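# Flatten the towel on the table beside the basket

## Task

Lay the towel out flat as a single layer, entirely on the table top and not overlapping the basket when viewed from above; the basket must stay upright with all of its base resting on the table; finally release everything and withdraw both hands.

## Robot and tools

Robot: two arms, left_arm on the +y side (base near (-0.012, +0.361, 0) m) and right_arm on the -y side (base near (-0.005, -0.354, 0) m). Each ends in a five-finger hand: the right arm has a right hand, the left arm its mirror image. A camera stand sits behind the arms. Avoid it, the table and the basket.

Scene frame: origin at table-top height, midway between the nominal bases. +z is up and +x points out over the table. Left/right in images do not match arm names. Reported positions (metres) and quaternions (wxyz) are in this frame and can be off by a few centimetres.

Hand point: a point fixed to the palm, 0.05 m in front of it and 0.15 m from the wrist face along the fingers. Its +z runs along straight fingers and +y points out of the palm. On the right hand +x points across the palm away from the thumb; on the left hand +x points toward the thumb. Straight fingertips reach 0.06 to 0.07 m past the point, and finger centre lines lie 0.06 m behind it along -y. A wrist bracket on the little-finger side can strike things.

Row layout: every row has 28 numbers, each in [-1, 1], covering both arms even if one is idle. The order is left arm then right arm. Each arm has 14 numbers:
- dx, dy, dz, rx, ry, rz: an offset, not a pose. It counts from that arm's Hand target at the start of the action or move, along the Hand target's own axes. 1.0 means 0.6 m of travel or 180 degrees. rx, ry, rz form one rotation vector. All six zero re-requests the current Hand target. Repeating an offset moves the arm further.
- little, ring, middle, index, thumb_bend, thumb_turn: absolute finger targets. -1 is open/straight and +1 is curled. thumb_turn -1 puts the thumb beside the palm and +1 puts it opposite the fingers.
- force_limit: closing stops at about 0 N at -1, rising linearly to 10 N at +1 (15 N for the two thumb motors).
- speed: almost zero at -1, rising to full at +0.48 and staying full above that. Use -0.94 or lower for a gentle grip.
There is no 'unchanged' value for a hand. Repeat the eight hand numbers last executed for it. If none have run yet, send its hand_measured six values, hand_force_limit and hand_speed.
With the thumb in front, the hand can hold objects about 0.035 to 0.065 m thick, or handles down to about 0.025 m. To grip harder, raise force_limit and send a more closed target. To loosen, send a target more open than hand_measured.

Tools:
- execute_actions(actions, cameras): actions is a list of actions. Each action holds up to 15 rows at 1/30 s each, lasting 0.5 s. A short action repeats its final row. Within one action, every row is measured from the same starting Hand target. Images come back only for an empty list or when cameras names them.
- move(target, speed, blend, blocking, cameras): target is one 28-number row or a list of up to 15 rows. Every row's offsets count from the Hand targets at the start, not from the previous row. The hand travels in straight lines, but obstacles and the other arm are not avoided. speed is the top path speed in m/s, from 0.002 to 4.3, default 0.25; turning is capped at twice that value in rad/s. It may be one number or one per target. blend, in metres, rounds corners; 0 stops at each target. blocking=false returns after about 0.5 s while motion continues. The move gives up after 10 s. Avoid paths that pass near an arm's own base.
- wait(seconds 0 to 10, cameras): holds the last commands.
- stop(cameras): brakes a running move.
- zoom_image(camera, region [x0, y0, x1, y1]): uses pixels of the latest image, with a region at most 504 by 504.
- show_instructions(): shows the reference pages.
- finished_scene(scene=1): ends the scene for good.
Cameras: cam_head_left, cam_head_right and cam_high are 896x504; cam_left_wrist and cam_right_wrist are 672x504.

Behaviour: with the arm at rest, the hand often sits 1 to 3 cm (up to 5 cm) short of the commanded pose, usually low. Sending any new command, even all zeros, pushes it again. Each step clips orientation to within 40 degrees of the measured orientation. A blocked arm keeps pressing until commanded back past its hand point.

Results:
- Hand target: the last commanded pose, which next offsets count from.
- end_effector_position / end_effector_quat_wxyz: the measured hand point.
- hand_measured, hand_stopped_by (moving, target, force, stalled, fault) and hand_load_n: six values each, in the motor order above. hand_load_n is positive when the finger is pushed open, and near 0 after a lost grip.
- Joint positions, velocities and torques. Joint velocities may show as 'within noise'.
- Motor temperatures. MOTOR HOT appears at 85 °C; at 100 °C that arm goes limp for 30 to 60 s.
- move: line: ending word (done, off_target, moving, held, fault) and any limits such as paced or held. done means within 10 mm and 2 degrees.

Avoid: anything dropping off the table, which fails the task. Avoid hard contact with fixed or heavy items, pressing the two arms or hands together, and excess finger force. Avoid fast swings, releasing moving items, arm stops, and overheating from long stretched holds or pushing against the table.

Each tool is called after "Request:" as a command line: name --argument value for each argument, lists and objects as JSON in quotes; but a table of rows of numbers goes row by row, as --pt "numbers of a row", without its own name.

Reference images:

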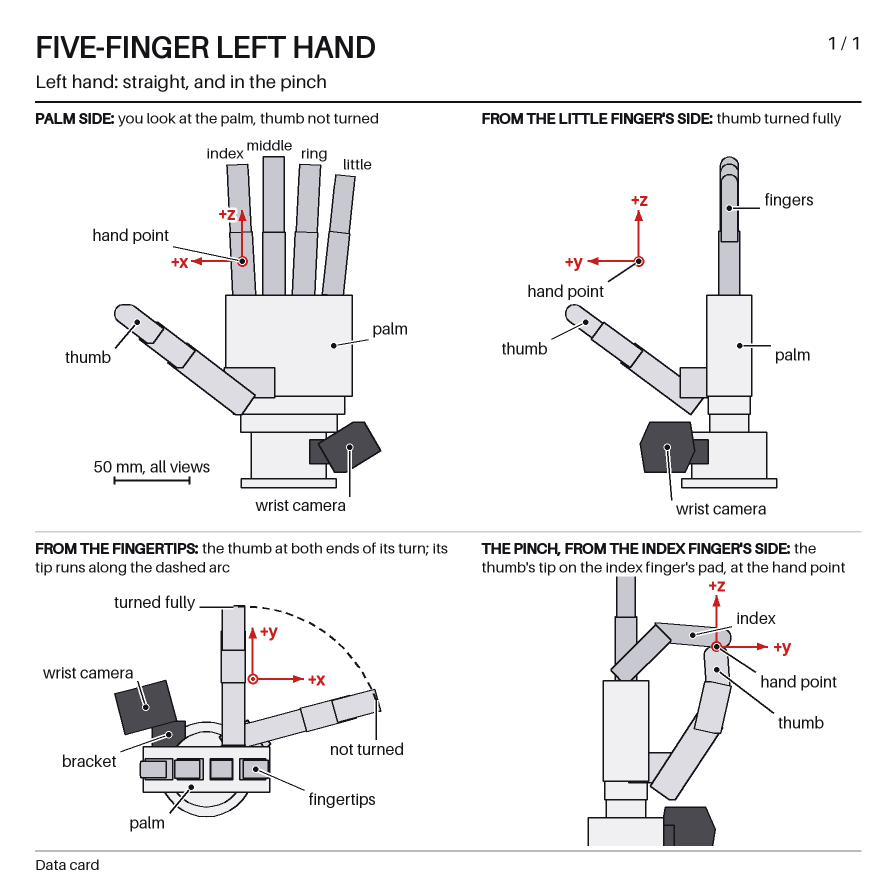

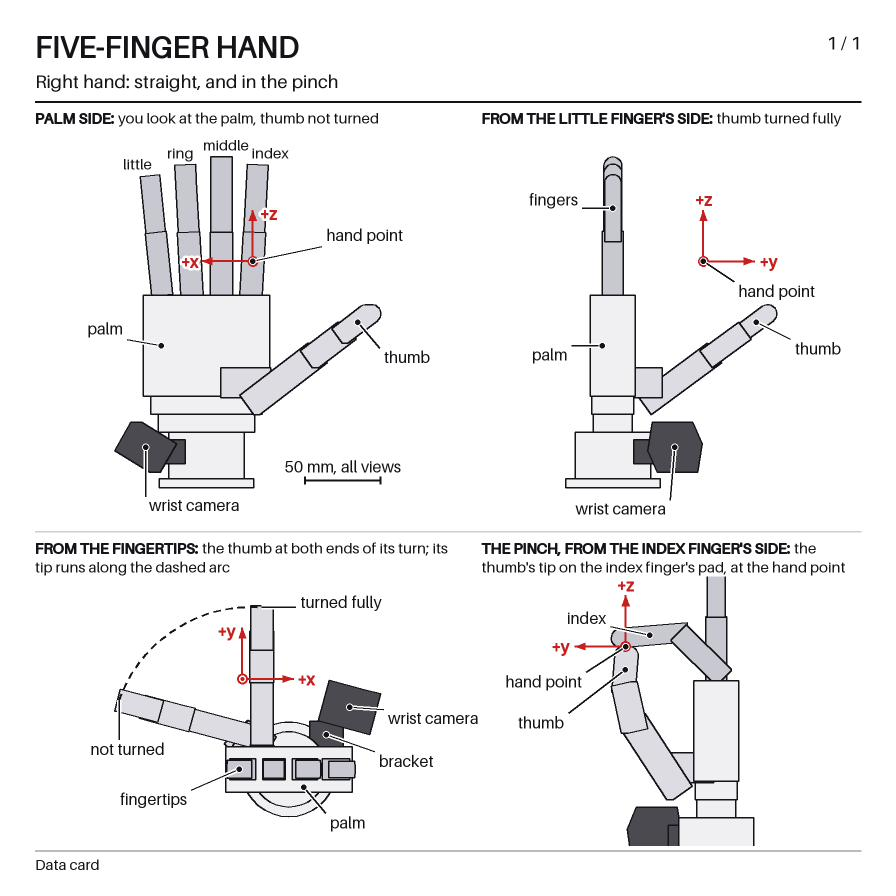

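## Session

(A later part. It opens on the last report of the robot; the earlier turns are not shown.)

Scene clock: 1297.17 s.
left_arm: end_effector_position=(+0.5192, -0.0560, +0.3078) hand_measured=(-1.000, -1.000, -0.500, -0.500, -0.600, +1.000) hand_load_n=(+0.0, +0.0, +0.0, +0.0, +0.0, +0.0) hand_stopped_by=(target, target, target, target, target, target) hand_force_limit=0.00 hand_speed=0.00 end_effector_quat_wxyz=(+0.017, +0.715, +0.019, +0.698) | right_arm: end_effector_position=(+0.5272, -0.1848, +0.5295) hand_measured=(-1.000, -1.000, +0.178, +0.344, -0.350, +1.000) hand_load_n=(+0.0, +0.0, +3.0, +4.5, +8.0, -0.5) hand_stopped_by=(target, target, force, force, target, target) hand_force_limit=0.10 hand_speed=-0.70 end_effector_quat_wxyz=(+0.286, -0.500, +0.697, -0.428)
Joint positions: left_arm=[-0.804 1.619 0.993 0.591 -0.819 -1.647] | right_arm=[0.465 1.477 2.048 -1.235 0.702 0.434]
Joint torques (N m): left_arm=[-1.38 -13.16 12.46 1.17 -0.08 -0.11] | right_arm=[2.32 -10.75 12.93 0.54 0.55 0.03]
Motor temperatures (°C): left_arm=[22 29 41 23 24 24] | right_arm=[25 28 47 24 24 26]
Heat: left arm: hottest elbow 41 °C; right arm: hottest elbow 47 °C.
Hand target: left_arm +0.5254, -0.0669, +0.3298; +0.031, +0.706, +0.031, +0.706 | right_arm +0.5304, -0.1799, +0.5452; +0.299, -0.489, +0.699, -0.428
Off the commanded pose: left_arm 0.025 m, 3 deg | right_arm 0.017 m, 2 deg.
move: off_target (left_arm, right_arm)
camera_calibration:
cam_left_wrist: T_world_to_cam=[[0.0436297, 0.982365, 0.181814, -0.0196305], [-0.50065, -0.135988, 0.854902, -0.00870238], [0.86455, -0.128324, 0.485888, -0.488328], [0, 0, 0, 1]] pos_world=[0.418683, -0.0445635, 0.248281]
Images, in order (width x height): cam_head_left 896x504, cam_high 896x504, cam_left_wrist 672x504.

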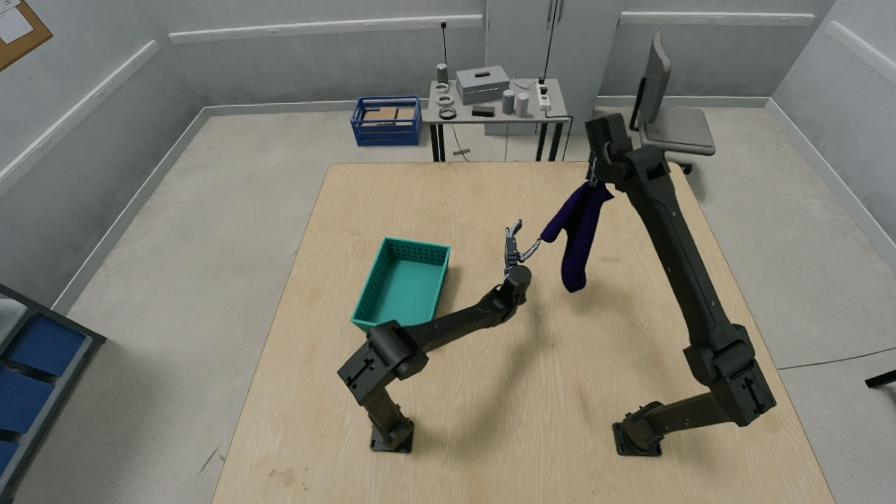

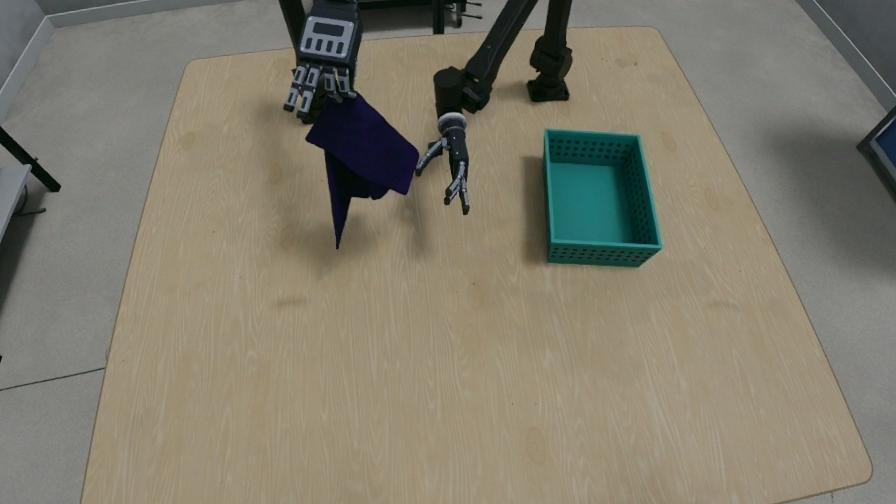

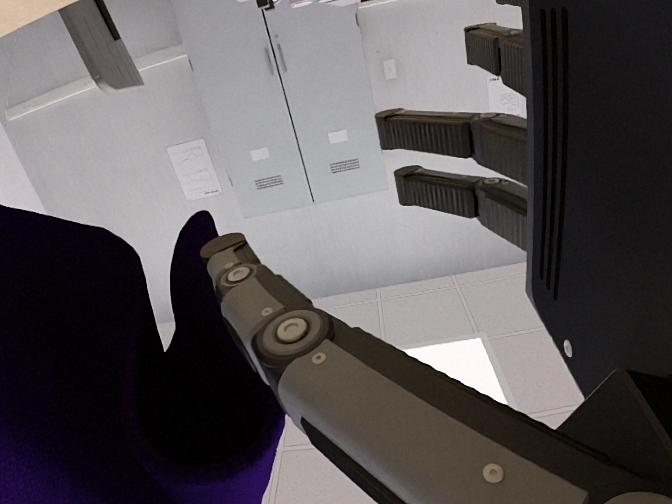

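Request:
move --target '[-0.0068,0.078,0.015,0,0,0,-1,-1,-0.5,-0.5,-0.6,1,0,0,0,0,0,0,0,0,-1,-1,0.5,0.5,-0.35,1,0.1,-0.7]' --speed 0.1 --cameras '["cam_head_left","cam_high","cam_left_wrist"]'

Request:
zoom_image --camera "cam_high" --region '[340, 80, 500, 240]'

Request:
zoom_image --camera "cam_head_left" --region '[480, 160, 620, 300]'

Scene clock: 1312.07 s.
left_arm: end_effector_position=(+0.5289, -0.1030, +0.3077) hand_measured=(-1.000, -1.000, -0.500, -0.500, -0.600, +1.000) hand_load_n=(+0.0, +0.0, +0.0, +0.0, +0.0, +0.0) hand_stopped_by=(target, target, target, target, target, target) hand_force_limit=0.00 hand_speed=0.00 end_effector_quat_wxyz=(+0.017, +0.715, +0.018, +0.699) | right_arm: end_effector_position=(+0.5272, -0.1848, +0.5295) hand_measured=(-1.000, -1.000, +0.178, +0.344, -0.350, +1.000) hand_load_n=(+0.0, +0.0, +3.5, +5.0, +8.0, -0.5) hand_stopped_by=(target, target, force, force, target, target) hand_force_limit=0.10 hand_speed=-0.70 end_effector_quat_wxyz=(+0.286, -0.500, +0.697, -0.428)
Joint positions: left_arm=[-0.851 1.713 1.117 0.56 -0.865 -1.647] | right_arm=[0.465 1.477 2.048 -1.235 0.702 0.434]
Joint torques (N m): left_arm=[-1.26 -14.8 12.6 1.16 -0.09 -0.11] | right_arm=[1.61 -10.52 12.66 0.47 0.48 0.05]
Heat: left arm: hottest elbow 43 °C; right arm: hottest elbow 47 °C.
Hand target: left_arm +0.5345, -0.1137, +0.3300; +0.031, +0.706, +0.031, +0.707 | right_arm +0.5304, -0.1799, +0.5452; +0.299, -0.489, +0.699, -0.428
Off the commanded pose: left_arm 0.025 m, 3 deg | right_arm 0.017 m, 2 deg.
move: off_target (left_arm, right_arm)
camera_calibration:
cam_left_wrist: T_world_to_cam=[[0.0438197, 0.982093, 0.183232, 0.0255953], [-0.501482, -0.137005, 0.854252, -0.00962654], [0.864058, -0.129321, 0.486498, -0.502667], [0, 0, 0, 1]] pos_world=[0.428385, -0.0914612, 0.24808]
Images, in order (width x height): cam_head_left 896x504, cam_high 896x504, cam_left_wrist 672x504.

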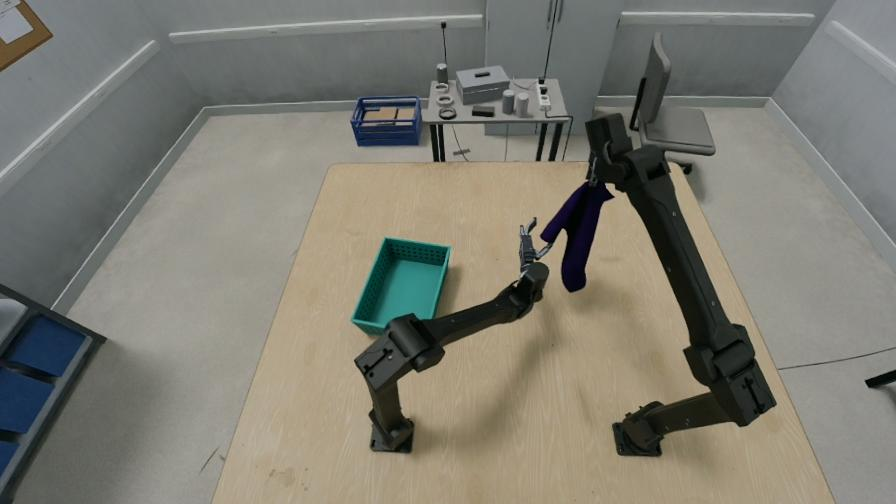

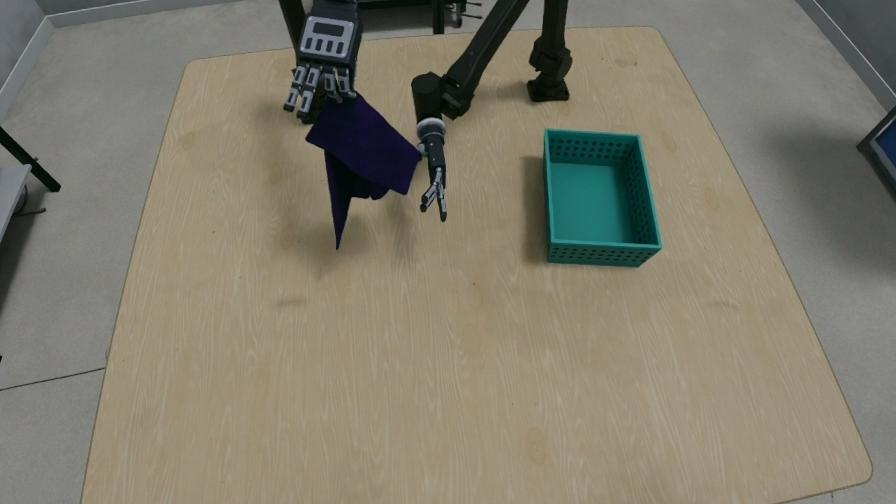

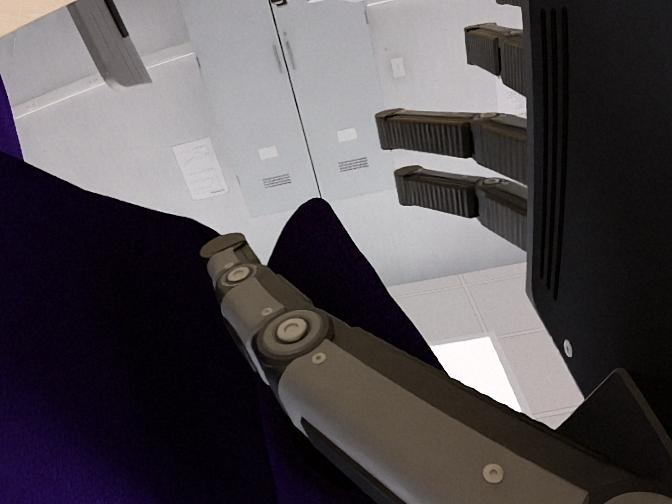

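Scaled by 3.150.

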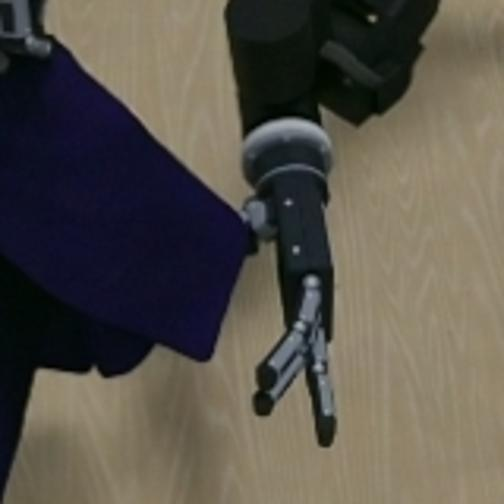

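Scaled by 3.600.

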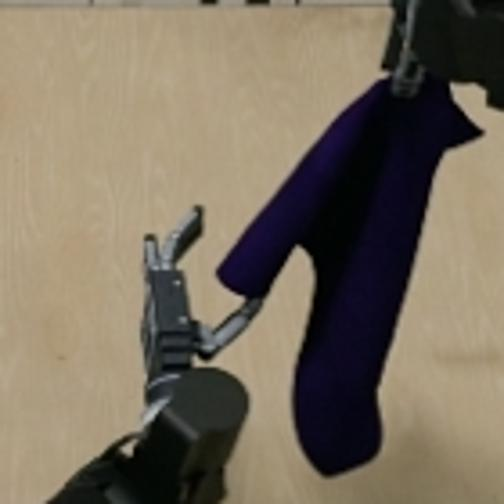

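Request:
move --target '[0.0265,0.0022,-0.0067,0,0,0,-1,-1,-0.5,-0.5,-0.6,1,0,0,0,0,0,0,0,0,-1,-1,0.5,0.5,-0.35,1,0.1,-0.7]' --speed 0.08 --cameras '["cam_left_wrist"]'

Scene clock: 1339.73 s.
left_arm: end_effector_position=(+0.5303, -0.1042, +0.3029) hand_measured=(-1.000, -1.000, -0.500, -0.500, -0.600, +1.000) hand_load_n=(+0.0, +0.0, +0.0, +0.0, +0.0, -0.5) hand_stopped_by=(target, target, target, target, target, target) hand_force_limit=0.00 hand_speed=0.00 end_effector_quat_wxyz=(+0.007, +0.722, +0.012, +0.692) | right_arm: end_effector_position=(+0.5272, -0.1848, +0.5295) hand_measured=(-1.000, -1.000, +0.178, +0.344, -0.350, +1.000) hand_load_n=(+0.0, +0.0, +3.5, +4.5, +8.0, -0.5) hand_stopped_by=(target, target, force, force, target, target) hand_force_limit=0.10 hand_speed=-0.70 end_effector_quat_wxyz=(+0.286, -0.500, +0.697, -0.428)
Joint positions: left_arm=[-0.852 1.713 1.125 0.523 -0.871 -1.647] | right_arm=[0.465 1.477 2.048 -1.235 0.702 0.434]
Joint torques (N m): left_arm=[-1.55 -17.44 12.71 1.16 -0.11 -0.12] | right_arm=[1.38 -10.58 12.83 0.44 0.56 0.1]
Heat: left arm: hottest elbow 43 °C; right arm: hottest elbow 48 °C.
Hand target: left_arm +0.5305, -0.1136, +0.3461; +0.031, +0.706, +0.031, +0.707 | right_arm +0.5304, -0.1799, +0.5452; +0.299, -0.489, +0.699, -0.428
Off the commanded pose: left_arm 0.044 m, 4 deg | right_arm 0.017 m, 2 deg.
move: off_target (left_arm, right_arm)
camera_calibration:
cam_left_wrist: T_world_to_cam=[[0.0430306, 0.977865, 0.204765, 0.0209837], [-0.48448, -0.15882, 0.860264, -0.0180317], [0.873743, -0.136222, 0.466922, -0.501629], [0, 0, 0, 1]] pos_world=[0.428656, -0.0917161, 0.245437]
Images, in order (width x height): cam_left_wrist 672x504.

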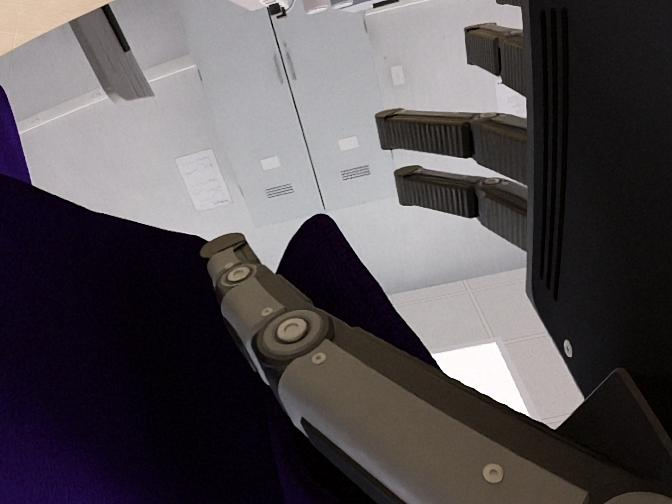

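Request:
move --target '[0.058,0.005,-0.005,0,0,0,-1,-1,-0.5,-0.5,-0.6,1,0,0,0,0,0,0,0,0,-1,-1,0.5,0.5,-0.35,1,0.1,-0.7]' --speed 0.08 --cameras '["cam_left_wrist"]'

Scene clock: 1345.03 s.
left_arm: end_effector_position=(+0.5281, -0.1041, +0.3382) hand_measured=(-1.000, -1.000, -0.500, -0.500, -0.600, +1.000) hand_load_n=(+0.0, +0.0, +0.0, +0.0, +0.0, -0.5) hand_stopped_by=(target, target, target, target, target, target) hand_force_limit=0.00 hand_speed=0.00 end_effector_quat_wxyz=(+0.006, +0.722, +0.012, +0.692) | right_arm: end_effector_position=(+0.5272, -0.1851, +0.5296) hand_measured=(-1.000, -1.000, +0.178, +0.344, -0.350, +1.000) hand_load_n=(+0.0, +0.0, +3.0, +4.5, +8.0, -0.5) hand_stopped_by=(target, target, force, force, target, target) hand_force_limit=0.10 hand_speed=-0.70 end_effector_quat_wxyz=(+0.285, -0.499, +0.697, -0.429)
Joint positions: left_arm=[-0.855 1.661 1.163 0.433 -0.875 -1.647] | right_arm=[0.465 1.477 2.048 -1.235 0.704 0.434]
Joint torques (N m): left_arm=[-1.49 -16.67 13.41 1.17 -0.09 -0.12] | right_arm=[2.2 -10.4 12.75 0.61 0.43 0.09]
Heat: left arm: hottest elbow 43 °C; right arm: hottest elbow 48 °C.
Hand target: left_arm +0.5275, -0.1137, +0.3807; +0.031, +0.706, +0.031, +0.706 | right_arm +0.5304, -0.1799, +0.5453; +0.299, -0.489, +0.699, -0.428
Off the commanded pose: left_arm 0.044 m, 4 deg | right_arm 0.017 m, 2 deg.
move: off_target (left_arm, right_arm)
camera_calibration:
cam_left_wrist: T_world_to_cam=[[0.0418105, 0.977952, 0.2046, 0.0144244], [-0.48469, -0.159216, 0.860073, -0.0493571], [0.873686, -0.135127, 0.467347, -0.516185], [0, 0, 0, 1]] pos_world=[0.426458, -0.0917157, 0.280737]
Images, in order (width x height): cam_left_wrist 672x504.

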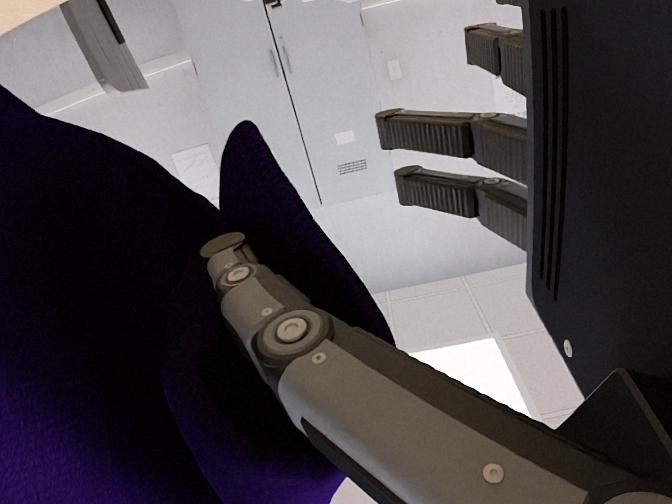

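Request:
move --target '[0,0,0,0,0,0,-1,-1,0.5,0.5,-0.35,1,0.1,-0.7,0,0,0,0,0,0,-1,-1,0.5,0.5,-0.35,1,0.1,-0.7]' --speed 0.08 --cameras '["cam_head_left","cam_high","cam_left_wrist"]'

Request:
zoom_image --camera "cam_high" --region '[340, 80, 500, 240]'

Request:
zoom_image --camera "cam_head_left" --region '[480, 160, 620, 300]'

Scene clock: 1372.60 s.
left_arm: end_effector_position=(+0.5281, -0.1041, +0.3382) hand_measured=(-1.000, -1.000, +0.298, +0.382, -0.352, +1.000) hand_load_n=(+0.0, +0.0, +7.0, +5.0, +7.0, -0.5) hand_stopped_by=(target, target, force, force, target, target) hand_force_limit=0.10 hand_speed=-0.70 end_effector_quat_wxyz=(+0.006, +0.722, +0.012, +0.692) | right_arm: end_effector_position=(+0.5272, -0.1851, +0.5296) hand_measured=(-1.000, -1.000, +0.178, +0.344, -0.350, +1.000) hand_load_n=(+0.0, +0.0, +3.0, +4.5, +8.0, -0.5) hand_stopped_by=(target, target, force, force, target, target) hand_force_limit=0.10 hand_speed=-0.70 end_effector_quat_wxyz=(+0.285, -0.499, +0.697, -0.429)
Joint positions: left_arm=[-0.855 1.661 1.163 0.433 -0.875 -1.647] | right_arm=[0.465 1.477 2.048 -1.235 0.704 0.434]
Joint torques (N m): left_arm=[-1.55 -16.62 13.34 1.18 -0.09 -0.12] | right_arm=[1.9 -9.82 12.88 0.54 0.52 0.07]
Heat: left arm: hottest elbow 43 °C; right arm: hottest elbow 48 °C.
Hand target: left_arm +0.5274, -0.1137, +0.3807; +0.031, +0.706, +0.031, +0.706 | right_arm +0.5304, -0.1799, +0.5453; +0.299, -0.489, +0.699, -0.428
Off the commanded pose: left_arm 0.044 m, 4 deg | right_arm 0.017 m, 2 deg.
move: off_target (left_arm, right_arm)
camera_calibration:
cam_left_wrist: T_world_to_cam=[[0.0418105, 0.977952, 0.2046, 0.0144244], [-0.48469, -0.159216, 0.860073, -0.0493571], [0.873686, -0.135127, 0.467347, -0.516185], [0, 0, 0, 1]] pos_world=[0.426458, -0.0917157, 0.280737]
Images, in order (width x height): cam_head_left 896x504, cam_high 896x504, cam_left_wrist 672x504.

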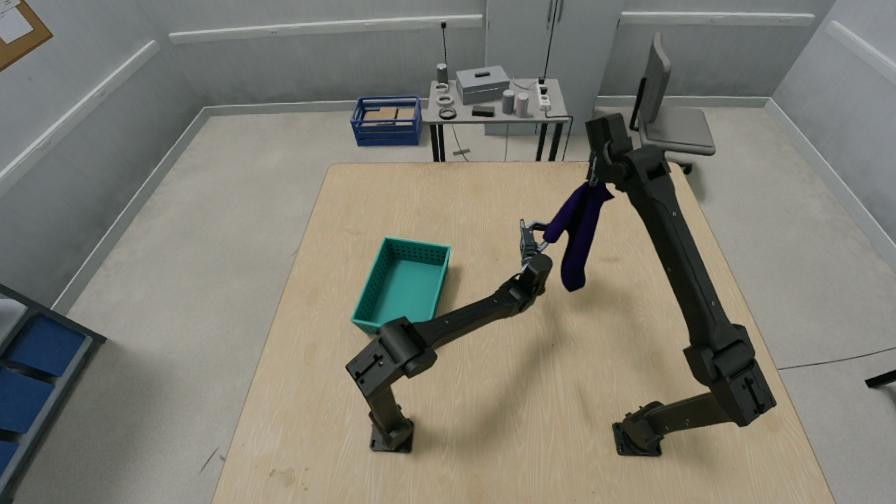

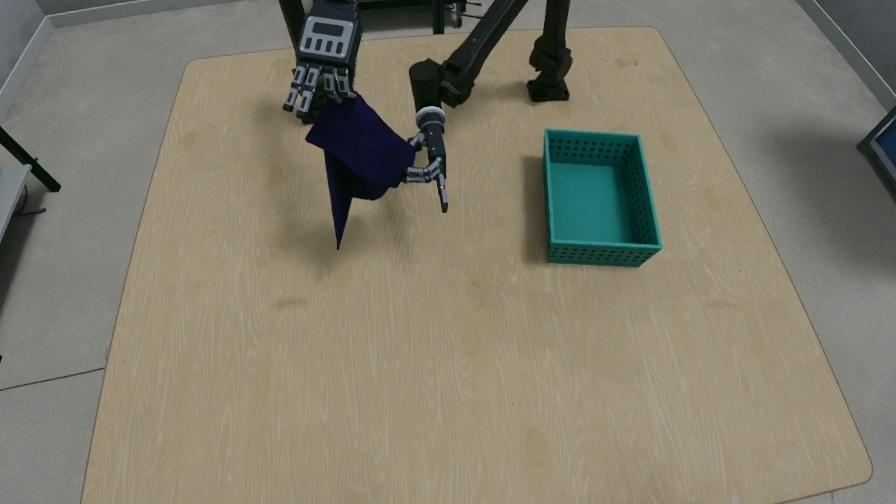

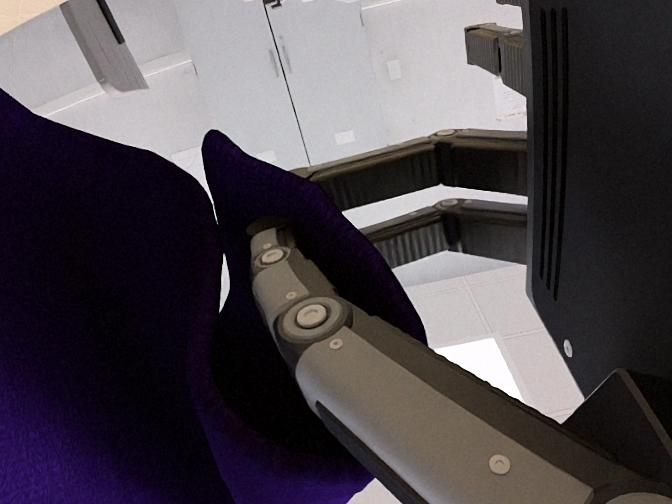

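Scaled by 3.150.

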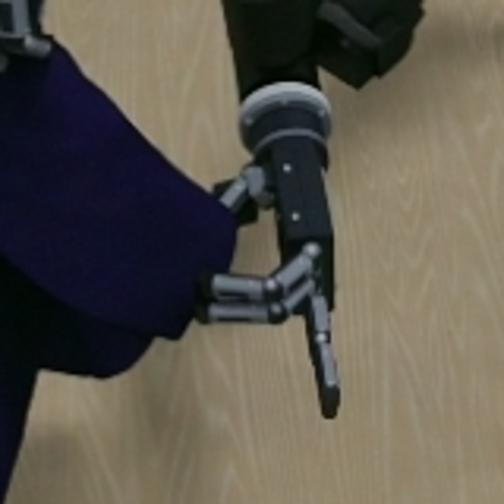

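Scaled by 3.600.

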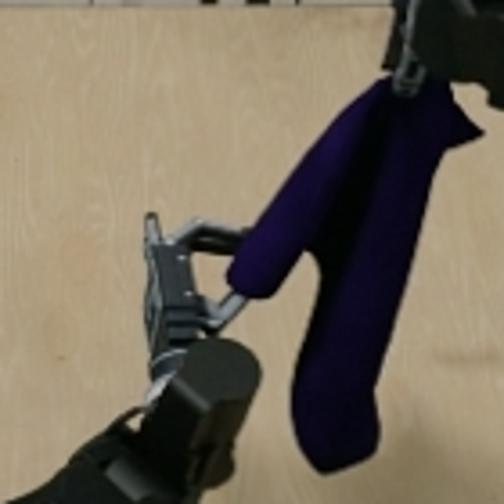

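Request:
move --target '[0.273,0.024,0,0,0,0,-1,-1,0.5,0.5,-0.35,1,0.1,-0.7,0.125,-0.021,0.041,0,0,0,-1,-1,0.5,0.5,-0.35,1,0.1,-0.7]' --speed 0.1 --cameras '["cam_head_left","cam_high","cam_left_wrist","cam_right_wrist"]'

Request:
zoom_image --camera "cam_high" --region '[280, 20, 460, 220]'

Request:
zoom_image --camera "cam_head_left" --region '[480, 100, 660, 300]'

Scene clock: 1400.57 s.
left_arm: end_effector_position=(+0.5343, -0.1118, +0.4951) hand_measured=(-1.000, -1.000, +0.298, +0.382, -0.352, +1.000) hand_load_n=(+0.0, +0.0, +7.0, +5.0, +7.5, -0.5) hand_stopped_by=(target, target, force, force, target, target) hand_force_limit=0.10 hand_speed=-0.70 end_effector_quat_wxyz=(+0.005, +0.723, +0.010, +0.691) | right_arm: end_effector_position=(+0.5337, -0.2541, +0.5345) hand_measured=(-1.000, -1.000, +0.178, +0.344, -0.350, +1.000) hand_load_n=(+0.0, +0.0, +3.5, +4.5, +8.0, +0.0) hand_stopped_by=(target, target, force, force, target, target) hand_force_limit=0.10 hand_speed=-0.70 end_effector_quat_wxyz=(+0.289, -0.494, +0.705, -0.420)
Joint positions: left_arm=[-0.856 1.567 1.483 0.011 -0.875 -1.647] | right_arm=[0.302 1.42 1.995 -1.178 0.563 0.344]
Joint torques (N m): left_arm=[-1.44 -16.44 15.24 1.22 -0.09 -0.12] | right_arm=[0.91 -12.63 8.13 2.04 0.17 -0.26]
Heat: left arm: hottest elbow 44 °C; right arm: hottest elbow 48 °C.
Hand target: left_arm +0.5275, -0.1137, +0.5453; +0.031, +0.706, +0.031, +0.707 | right_arm +0.5306, -0.2598, +0.5452; +0.299, -0.489, +0.699, -0.428
Off the commanded pose: left_arm 0.051 m, 5 deg | right_arm 0.013 m, 2 deg.
move: off_target (left_arm, right_arm)
camera_calibration:
cam_left_wrist: T_world_to_cam=[[0.0432071, 0.976774, 0.209872, -0.0139252], [-0.480679, -0.163832, 0.861456, -0.185826], [0.875831, -0.138102, 0.462436, -0.594943], [0, 0, 0, 1]] pos_world=[0.432349, -0.0990055, 0.438127]
cam_right_wrist: T_world_to_cam=[[-0.478432, -0.0781686, -0.874639, 0.713917], [-0.276839, 0.958664, 0.0657538, 0.348531], [0.833345, 0.273592, -0.480295, -0.00233608], [0, 0, 0, 1]] pos_world=[0.439994, -0.27768, 0.60038]
Images, in order (width x height): cam_head_left 896x504, cam_high 896x504, cam_left_wrist 672x504, cam_right_wrist 672x504.

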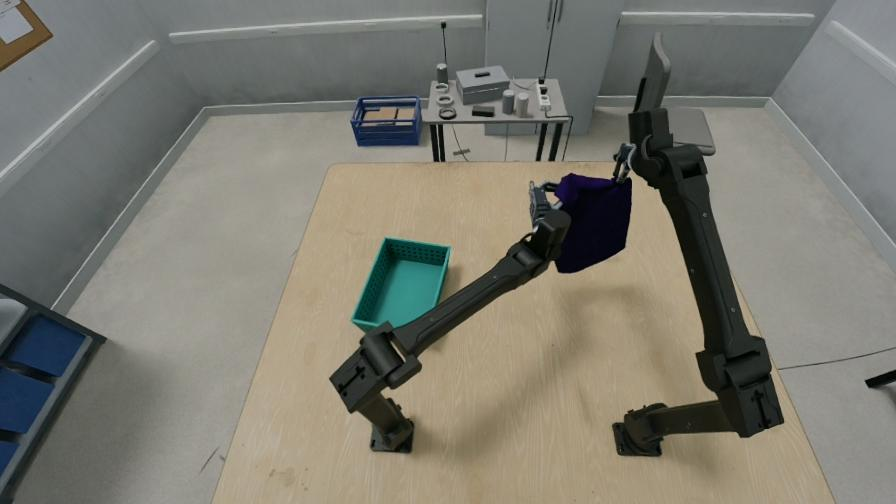

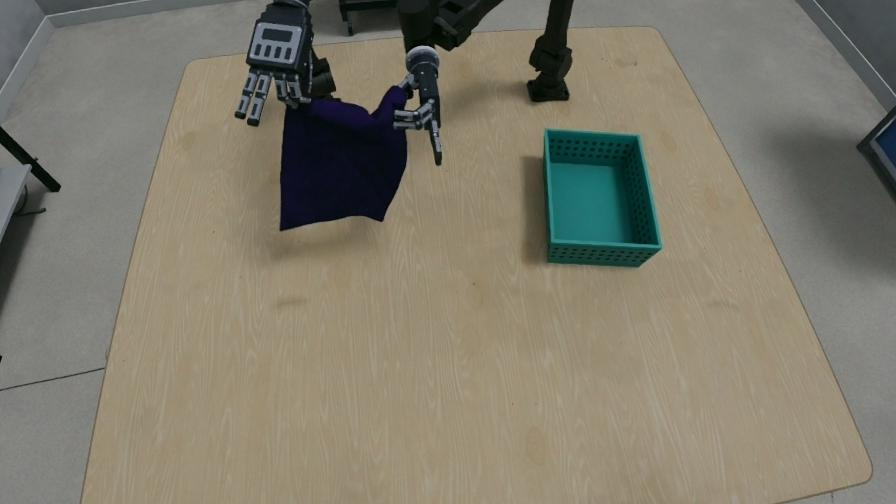

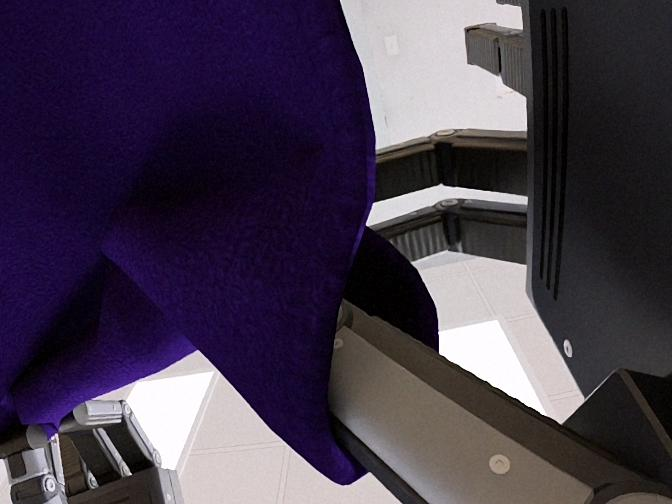

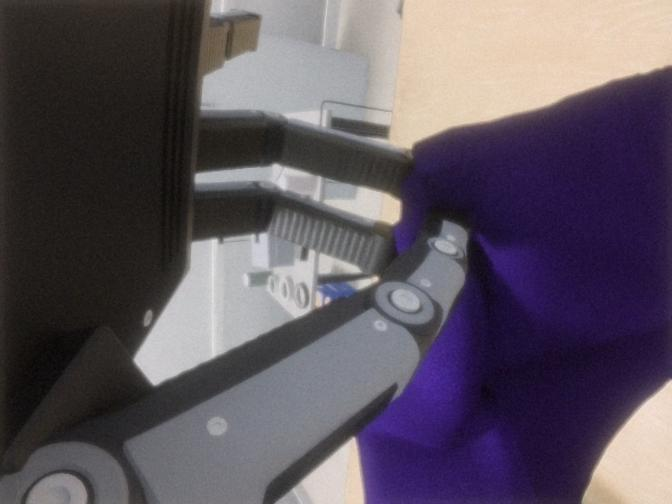

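Scaled by 2.520.

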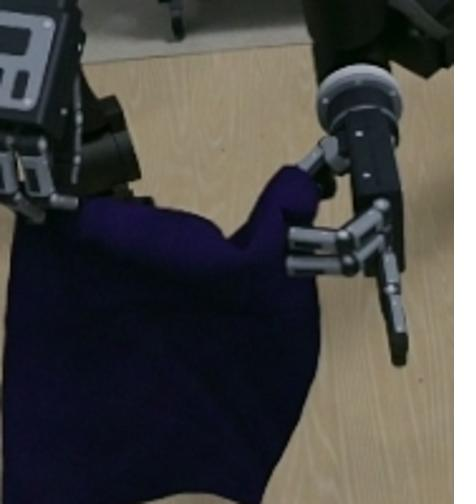

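Scaled by 2.520.

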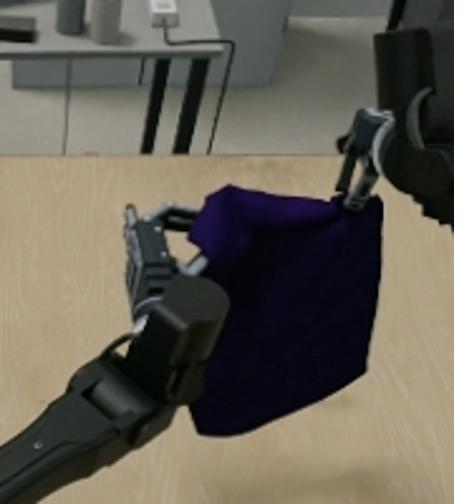

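Request:
zoom_image --camera "cam_high" --region '[270, 75, 430, 165]'

Request:
zoom_image --camera "cam_head_left" --region '[540, 155, 650, 235]'

Request:
zoom_image --camera "cam_left_wrist" --region '[0, 150, 450, 504]'

Scaled by 3.150.

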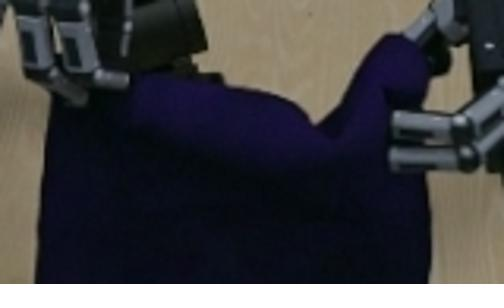

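Scaled by 4.582.

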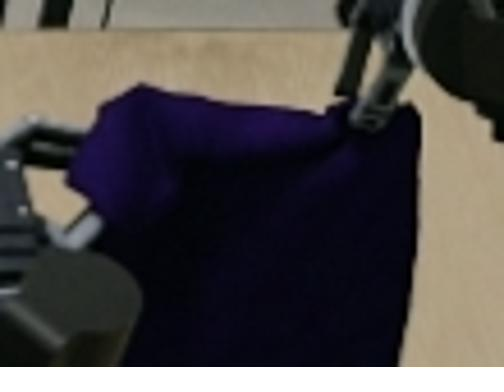

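Scaled by 1.120 from the camera's 672x504 image, which has a finer 960x720 frame.

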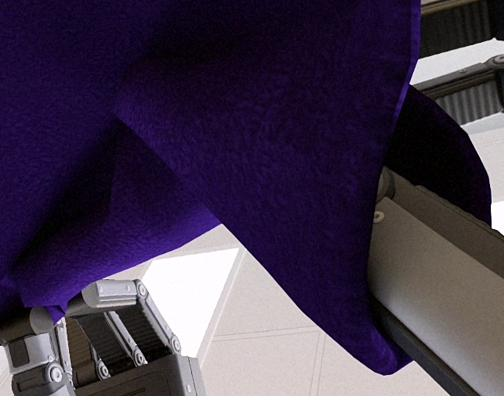

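Request:
move --target '[0.0232,-0.1687,-0.3733,0,0,0,-1,-1,0.5,0.5,-0.35,1,0.1,-0.7,0.0985,0.2092,-0.2992,0,0,0,-1,-1,0.5,0.5,-0.35,1,0.1,-0.7]' --speed 0.15 --cameras '["cam_head_left","cam_high","cam_left_wrist","cam_right_wrist"]'

Request:
zoom_image --camera "cam_high" --region '[300, 0, 500, 170]'

Request:
zoom_image --camera "cam_head_left" --region '[480, 200, 660, 400]'

Scene clock: 1427.90 s.
left_arm: end_effector_position=(+0.3084, -0.0186, +0.5364) hand_measured=(-1.000, -1.000, +0.298, +0.382, -0.352, +1.000) hand_load_n=(+0.0, +0.0, +7.0, +4.0, +7.5, -1.0) hand_stopped_by=(target, target, force, force, target, target) hand_force_limit=0.10 hand_speed=-0.70 end_effector_quat_wxyz=(+0.020, +0.710, +0.019, +0.704) | right_arm: end_effector_position=(+0.3103, -0.2387, +0.5170) hand_measured=(-1.000, -1.000, +0.178, +0.344, -0.350, +1.000) hand_load_n=(+0.0, +0.0, +2.0, +4.0, +7.5, +0.5) hand_stopped_by=(target, target, force, force, target, target) hand_force_limit=0.10 hand_speed=-0.70 end_effector_quat_wxyz=(+0.303, -0.488, +0.699, -0.426)
Joint positions: left_arm=[-1.182 1.04 1.078 -0.061 -1.194 -1.647] | right_arm=[0.684 0.953 1.604 -1.423 0.864 0.647]
Joint torques (N m): left_arm=[-1.38 -8.41 10.56 1.05 -0.26 -0.12] | right_arm=[1.73 -3.19 7.66 0.16 0.9 -0.07]
Heat: left arm: hottest elbow 45 °C; right arm: hottest elbow 44 °C.
Hand target: left_arm +0.3034, -0.0118, +0.5503; +0.031, +0.706, +0.031, +0.707 | right_arm +0.3065, -0.2409, +0.5153; +0.299, -0.489, +0.699, -0.428
Off the commanded pose: left_arm 0.016 m, 2 deg | right_arm 0.005 m, 1 deg.
move: off_target (left_arm)
camera_calibration:
cam_left_wrist: T_world_to_cam=[[0.0443552, 0.982922, 0.178595, -0.0871949], [-0.514274, -0.130799, 0.847593, -0.2964], [0.856478, -0.129442, 0.49969, -0.417255], [0, 0, 0, 1]] pos_world=[0.208806, -0.00707315, 0.475298]
cam_right_wrist: T_world_to_cam=[[-0.448143, -0.0767521, -0.890661, 0.592107], [-0.284709, 0.956683, 0.060812, 0.277618], [0.847413, 0.280832, -0.450583, 0.153229], [0, 0, 0, 1]] pos_world=[0.214541, -0.263179, 0.579526]
Images, in order (width x height): cam_head_left 896x504, cam_high 896x504, cam_left_wrist 672x504, cam_right_wrist 672x504.

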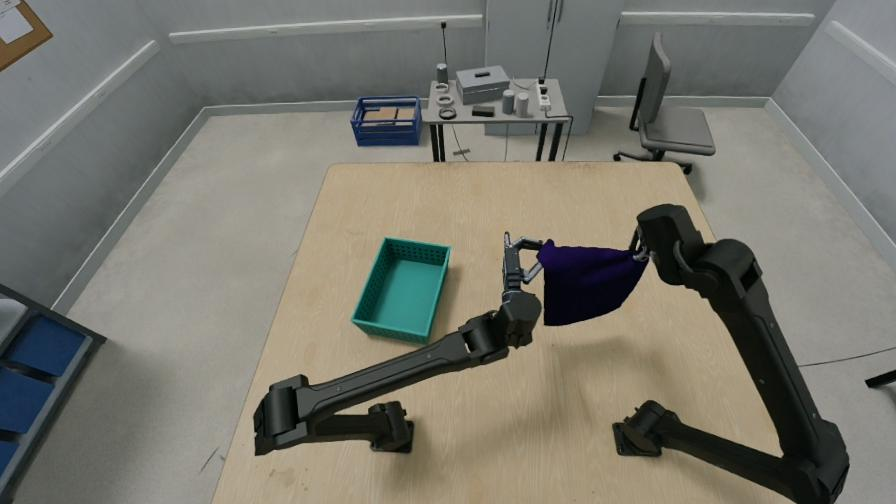

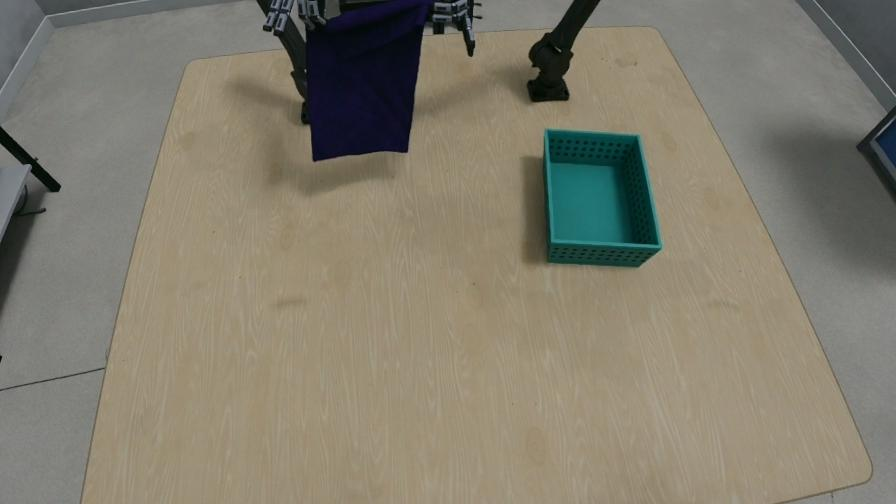

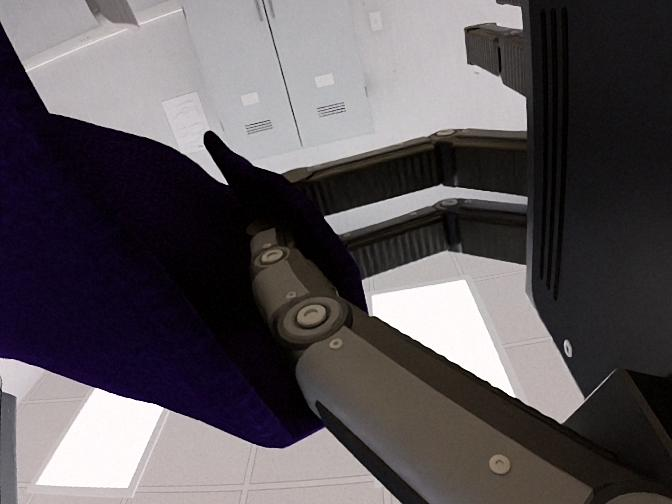

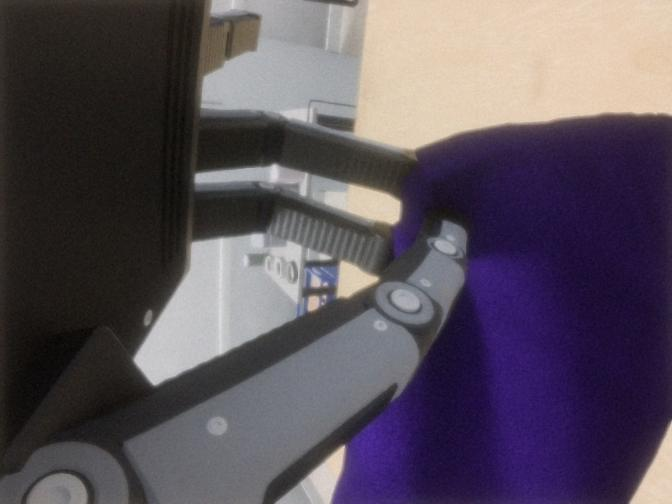

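Scaled by 2.520.

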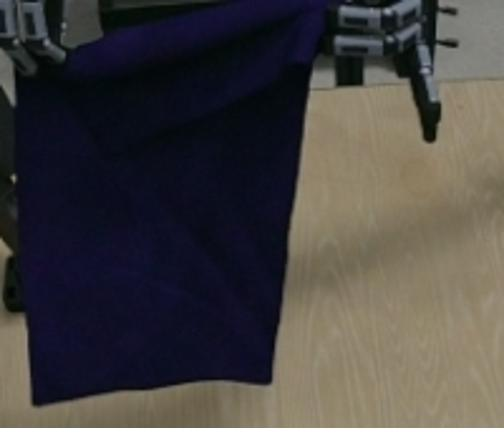

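Scaled by 2.520.

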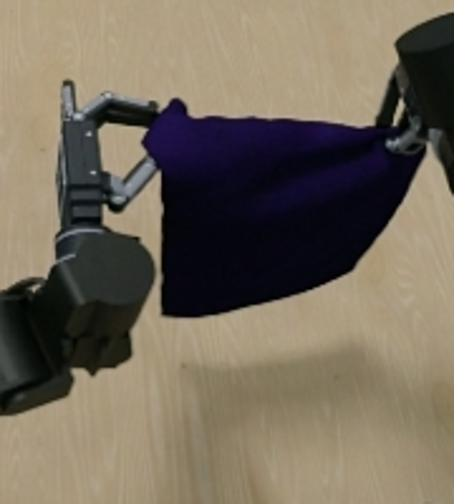

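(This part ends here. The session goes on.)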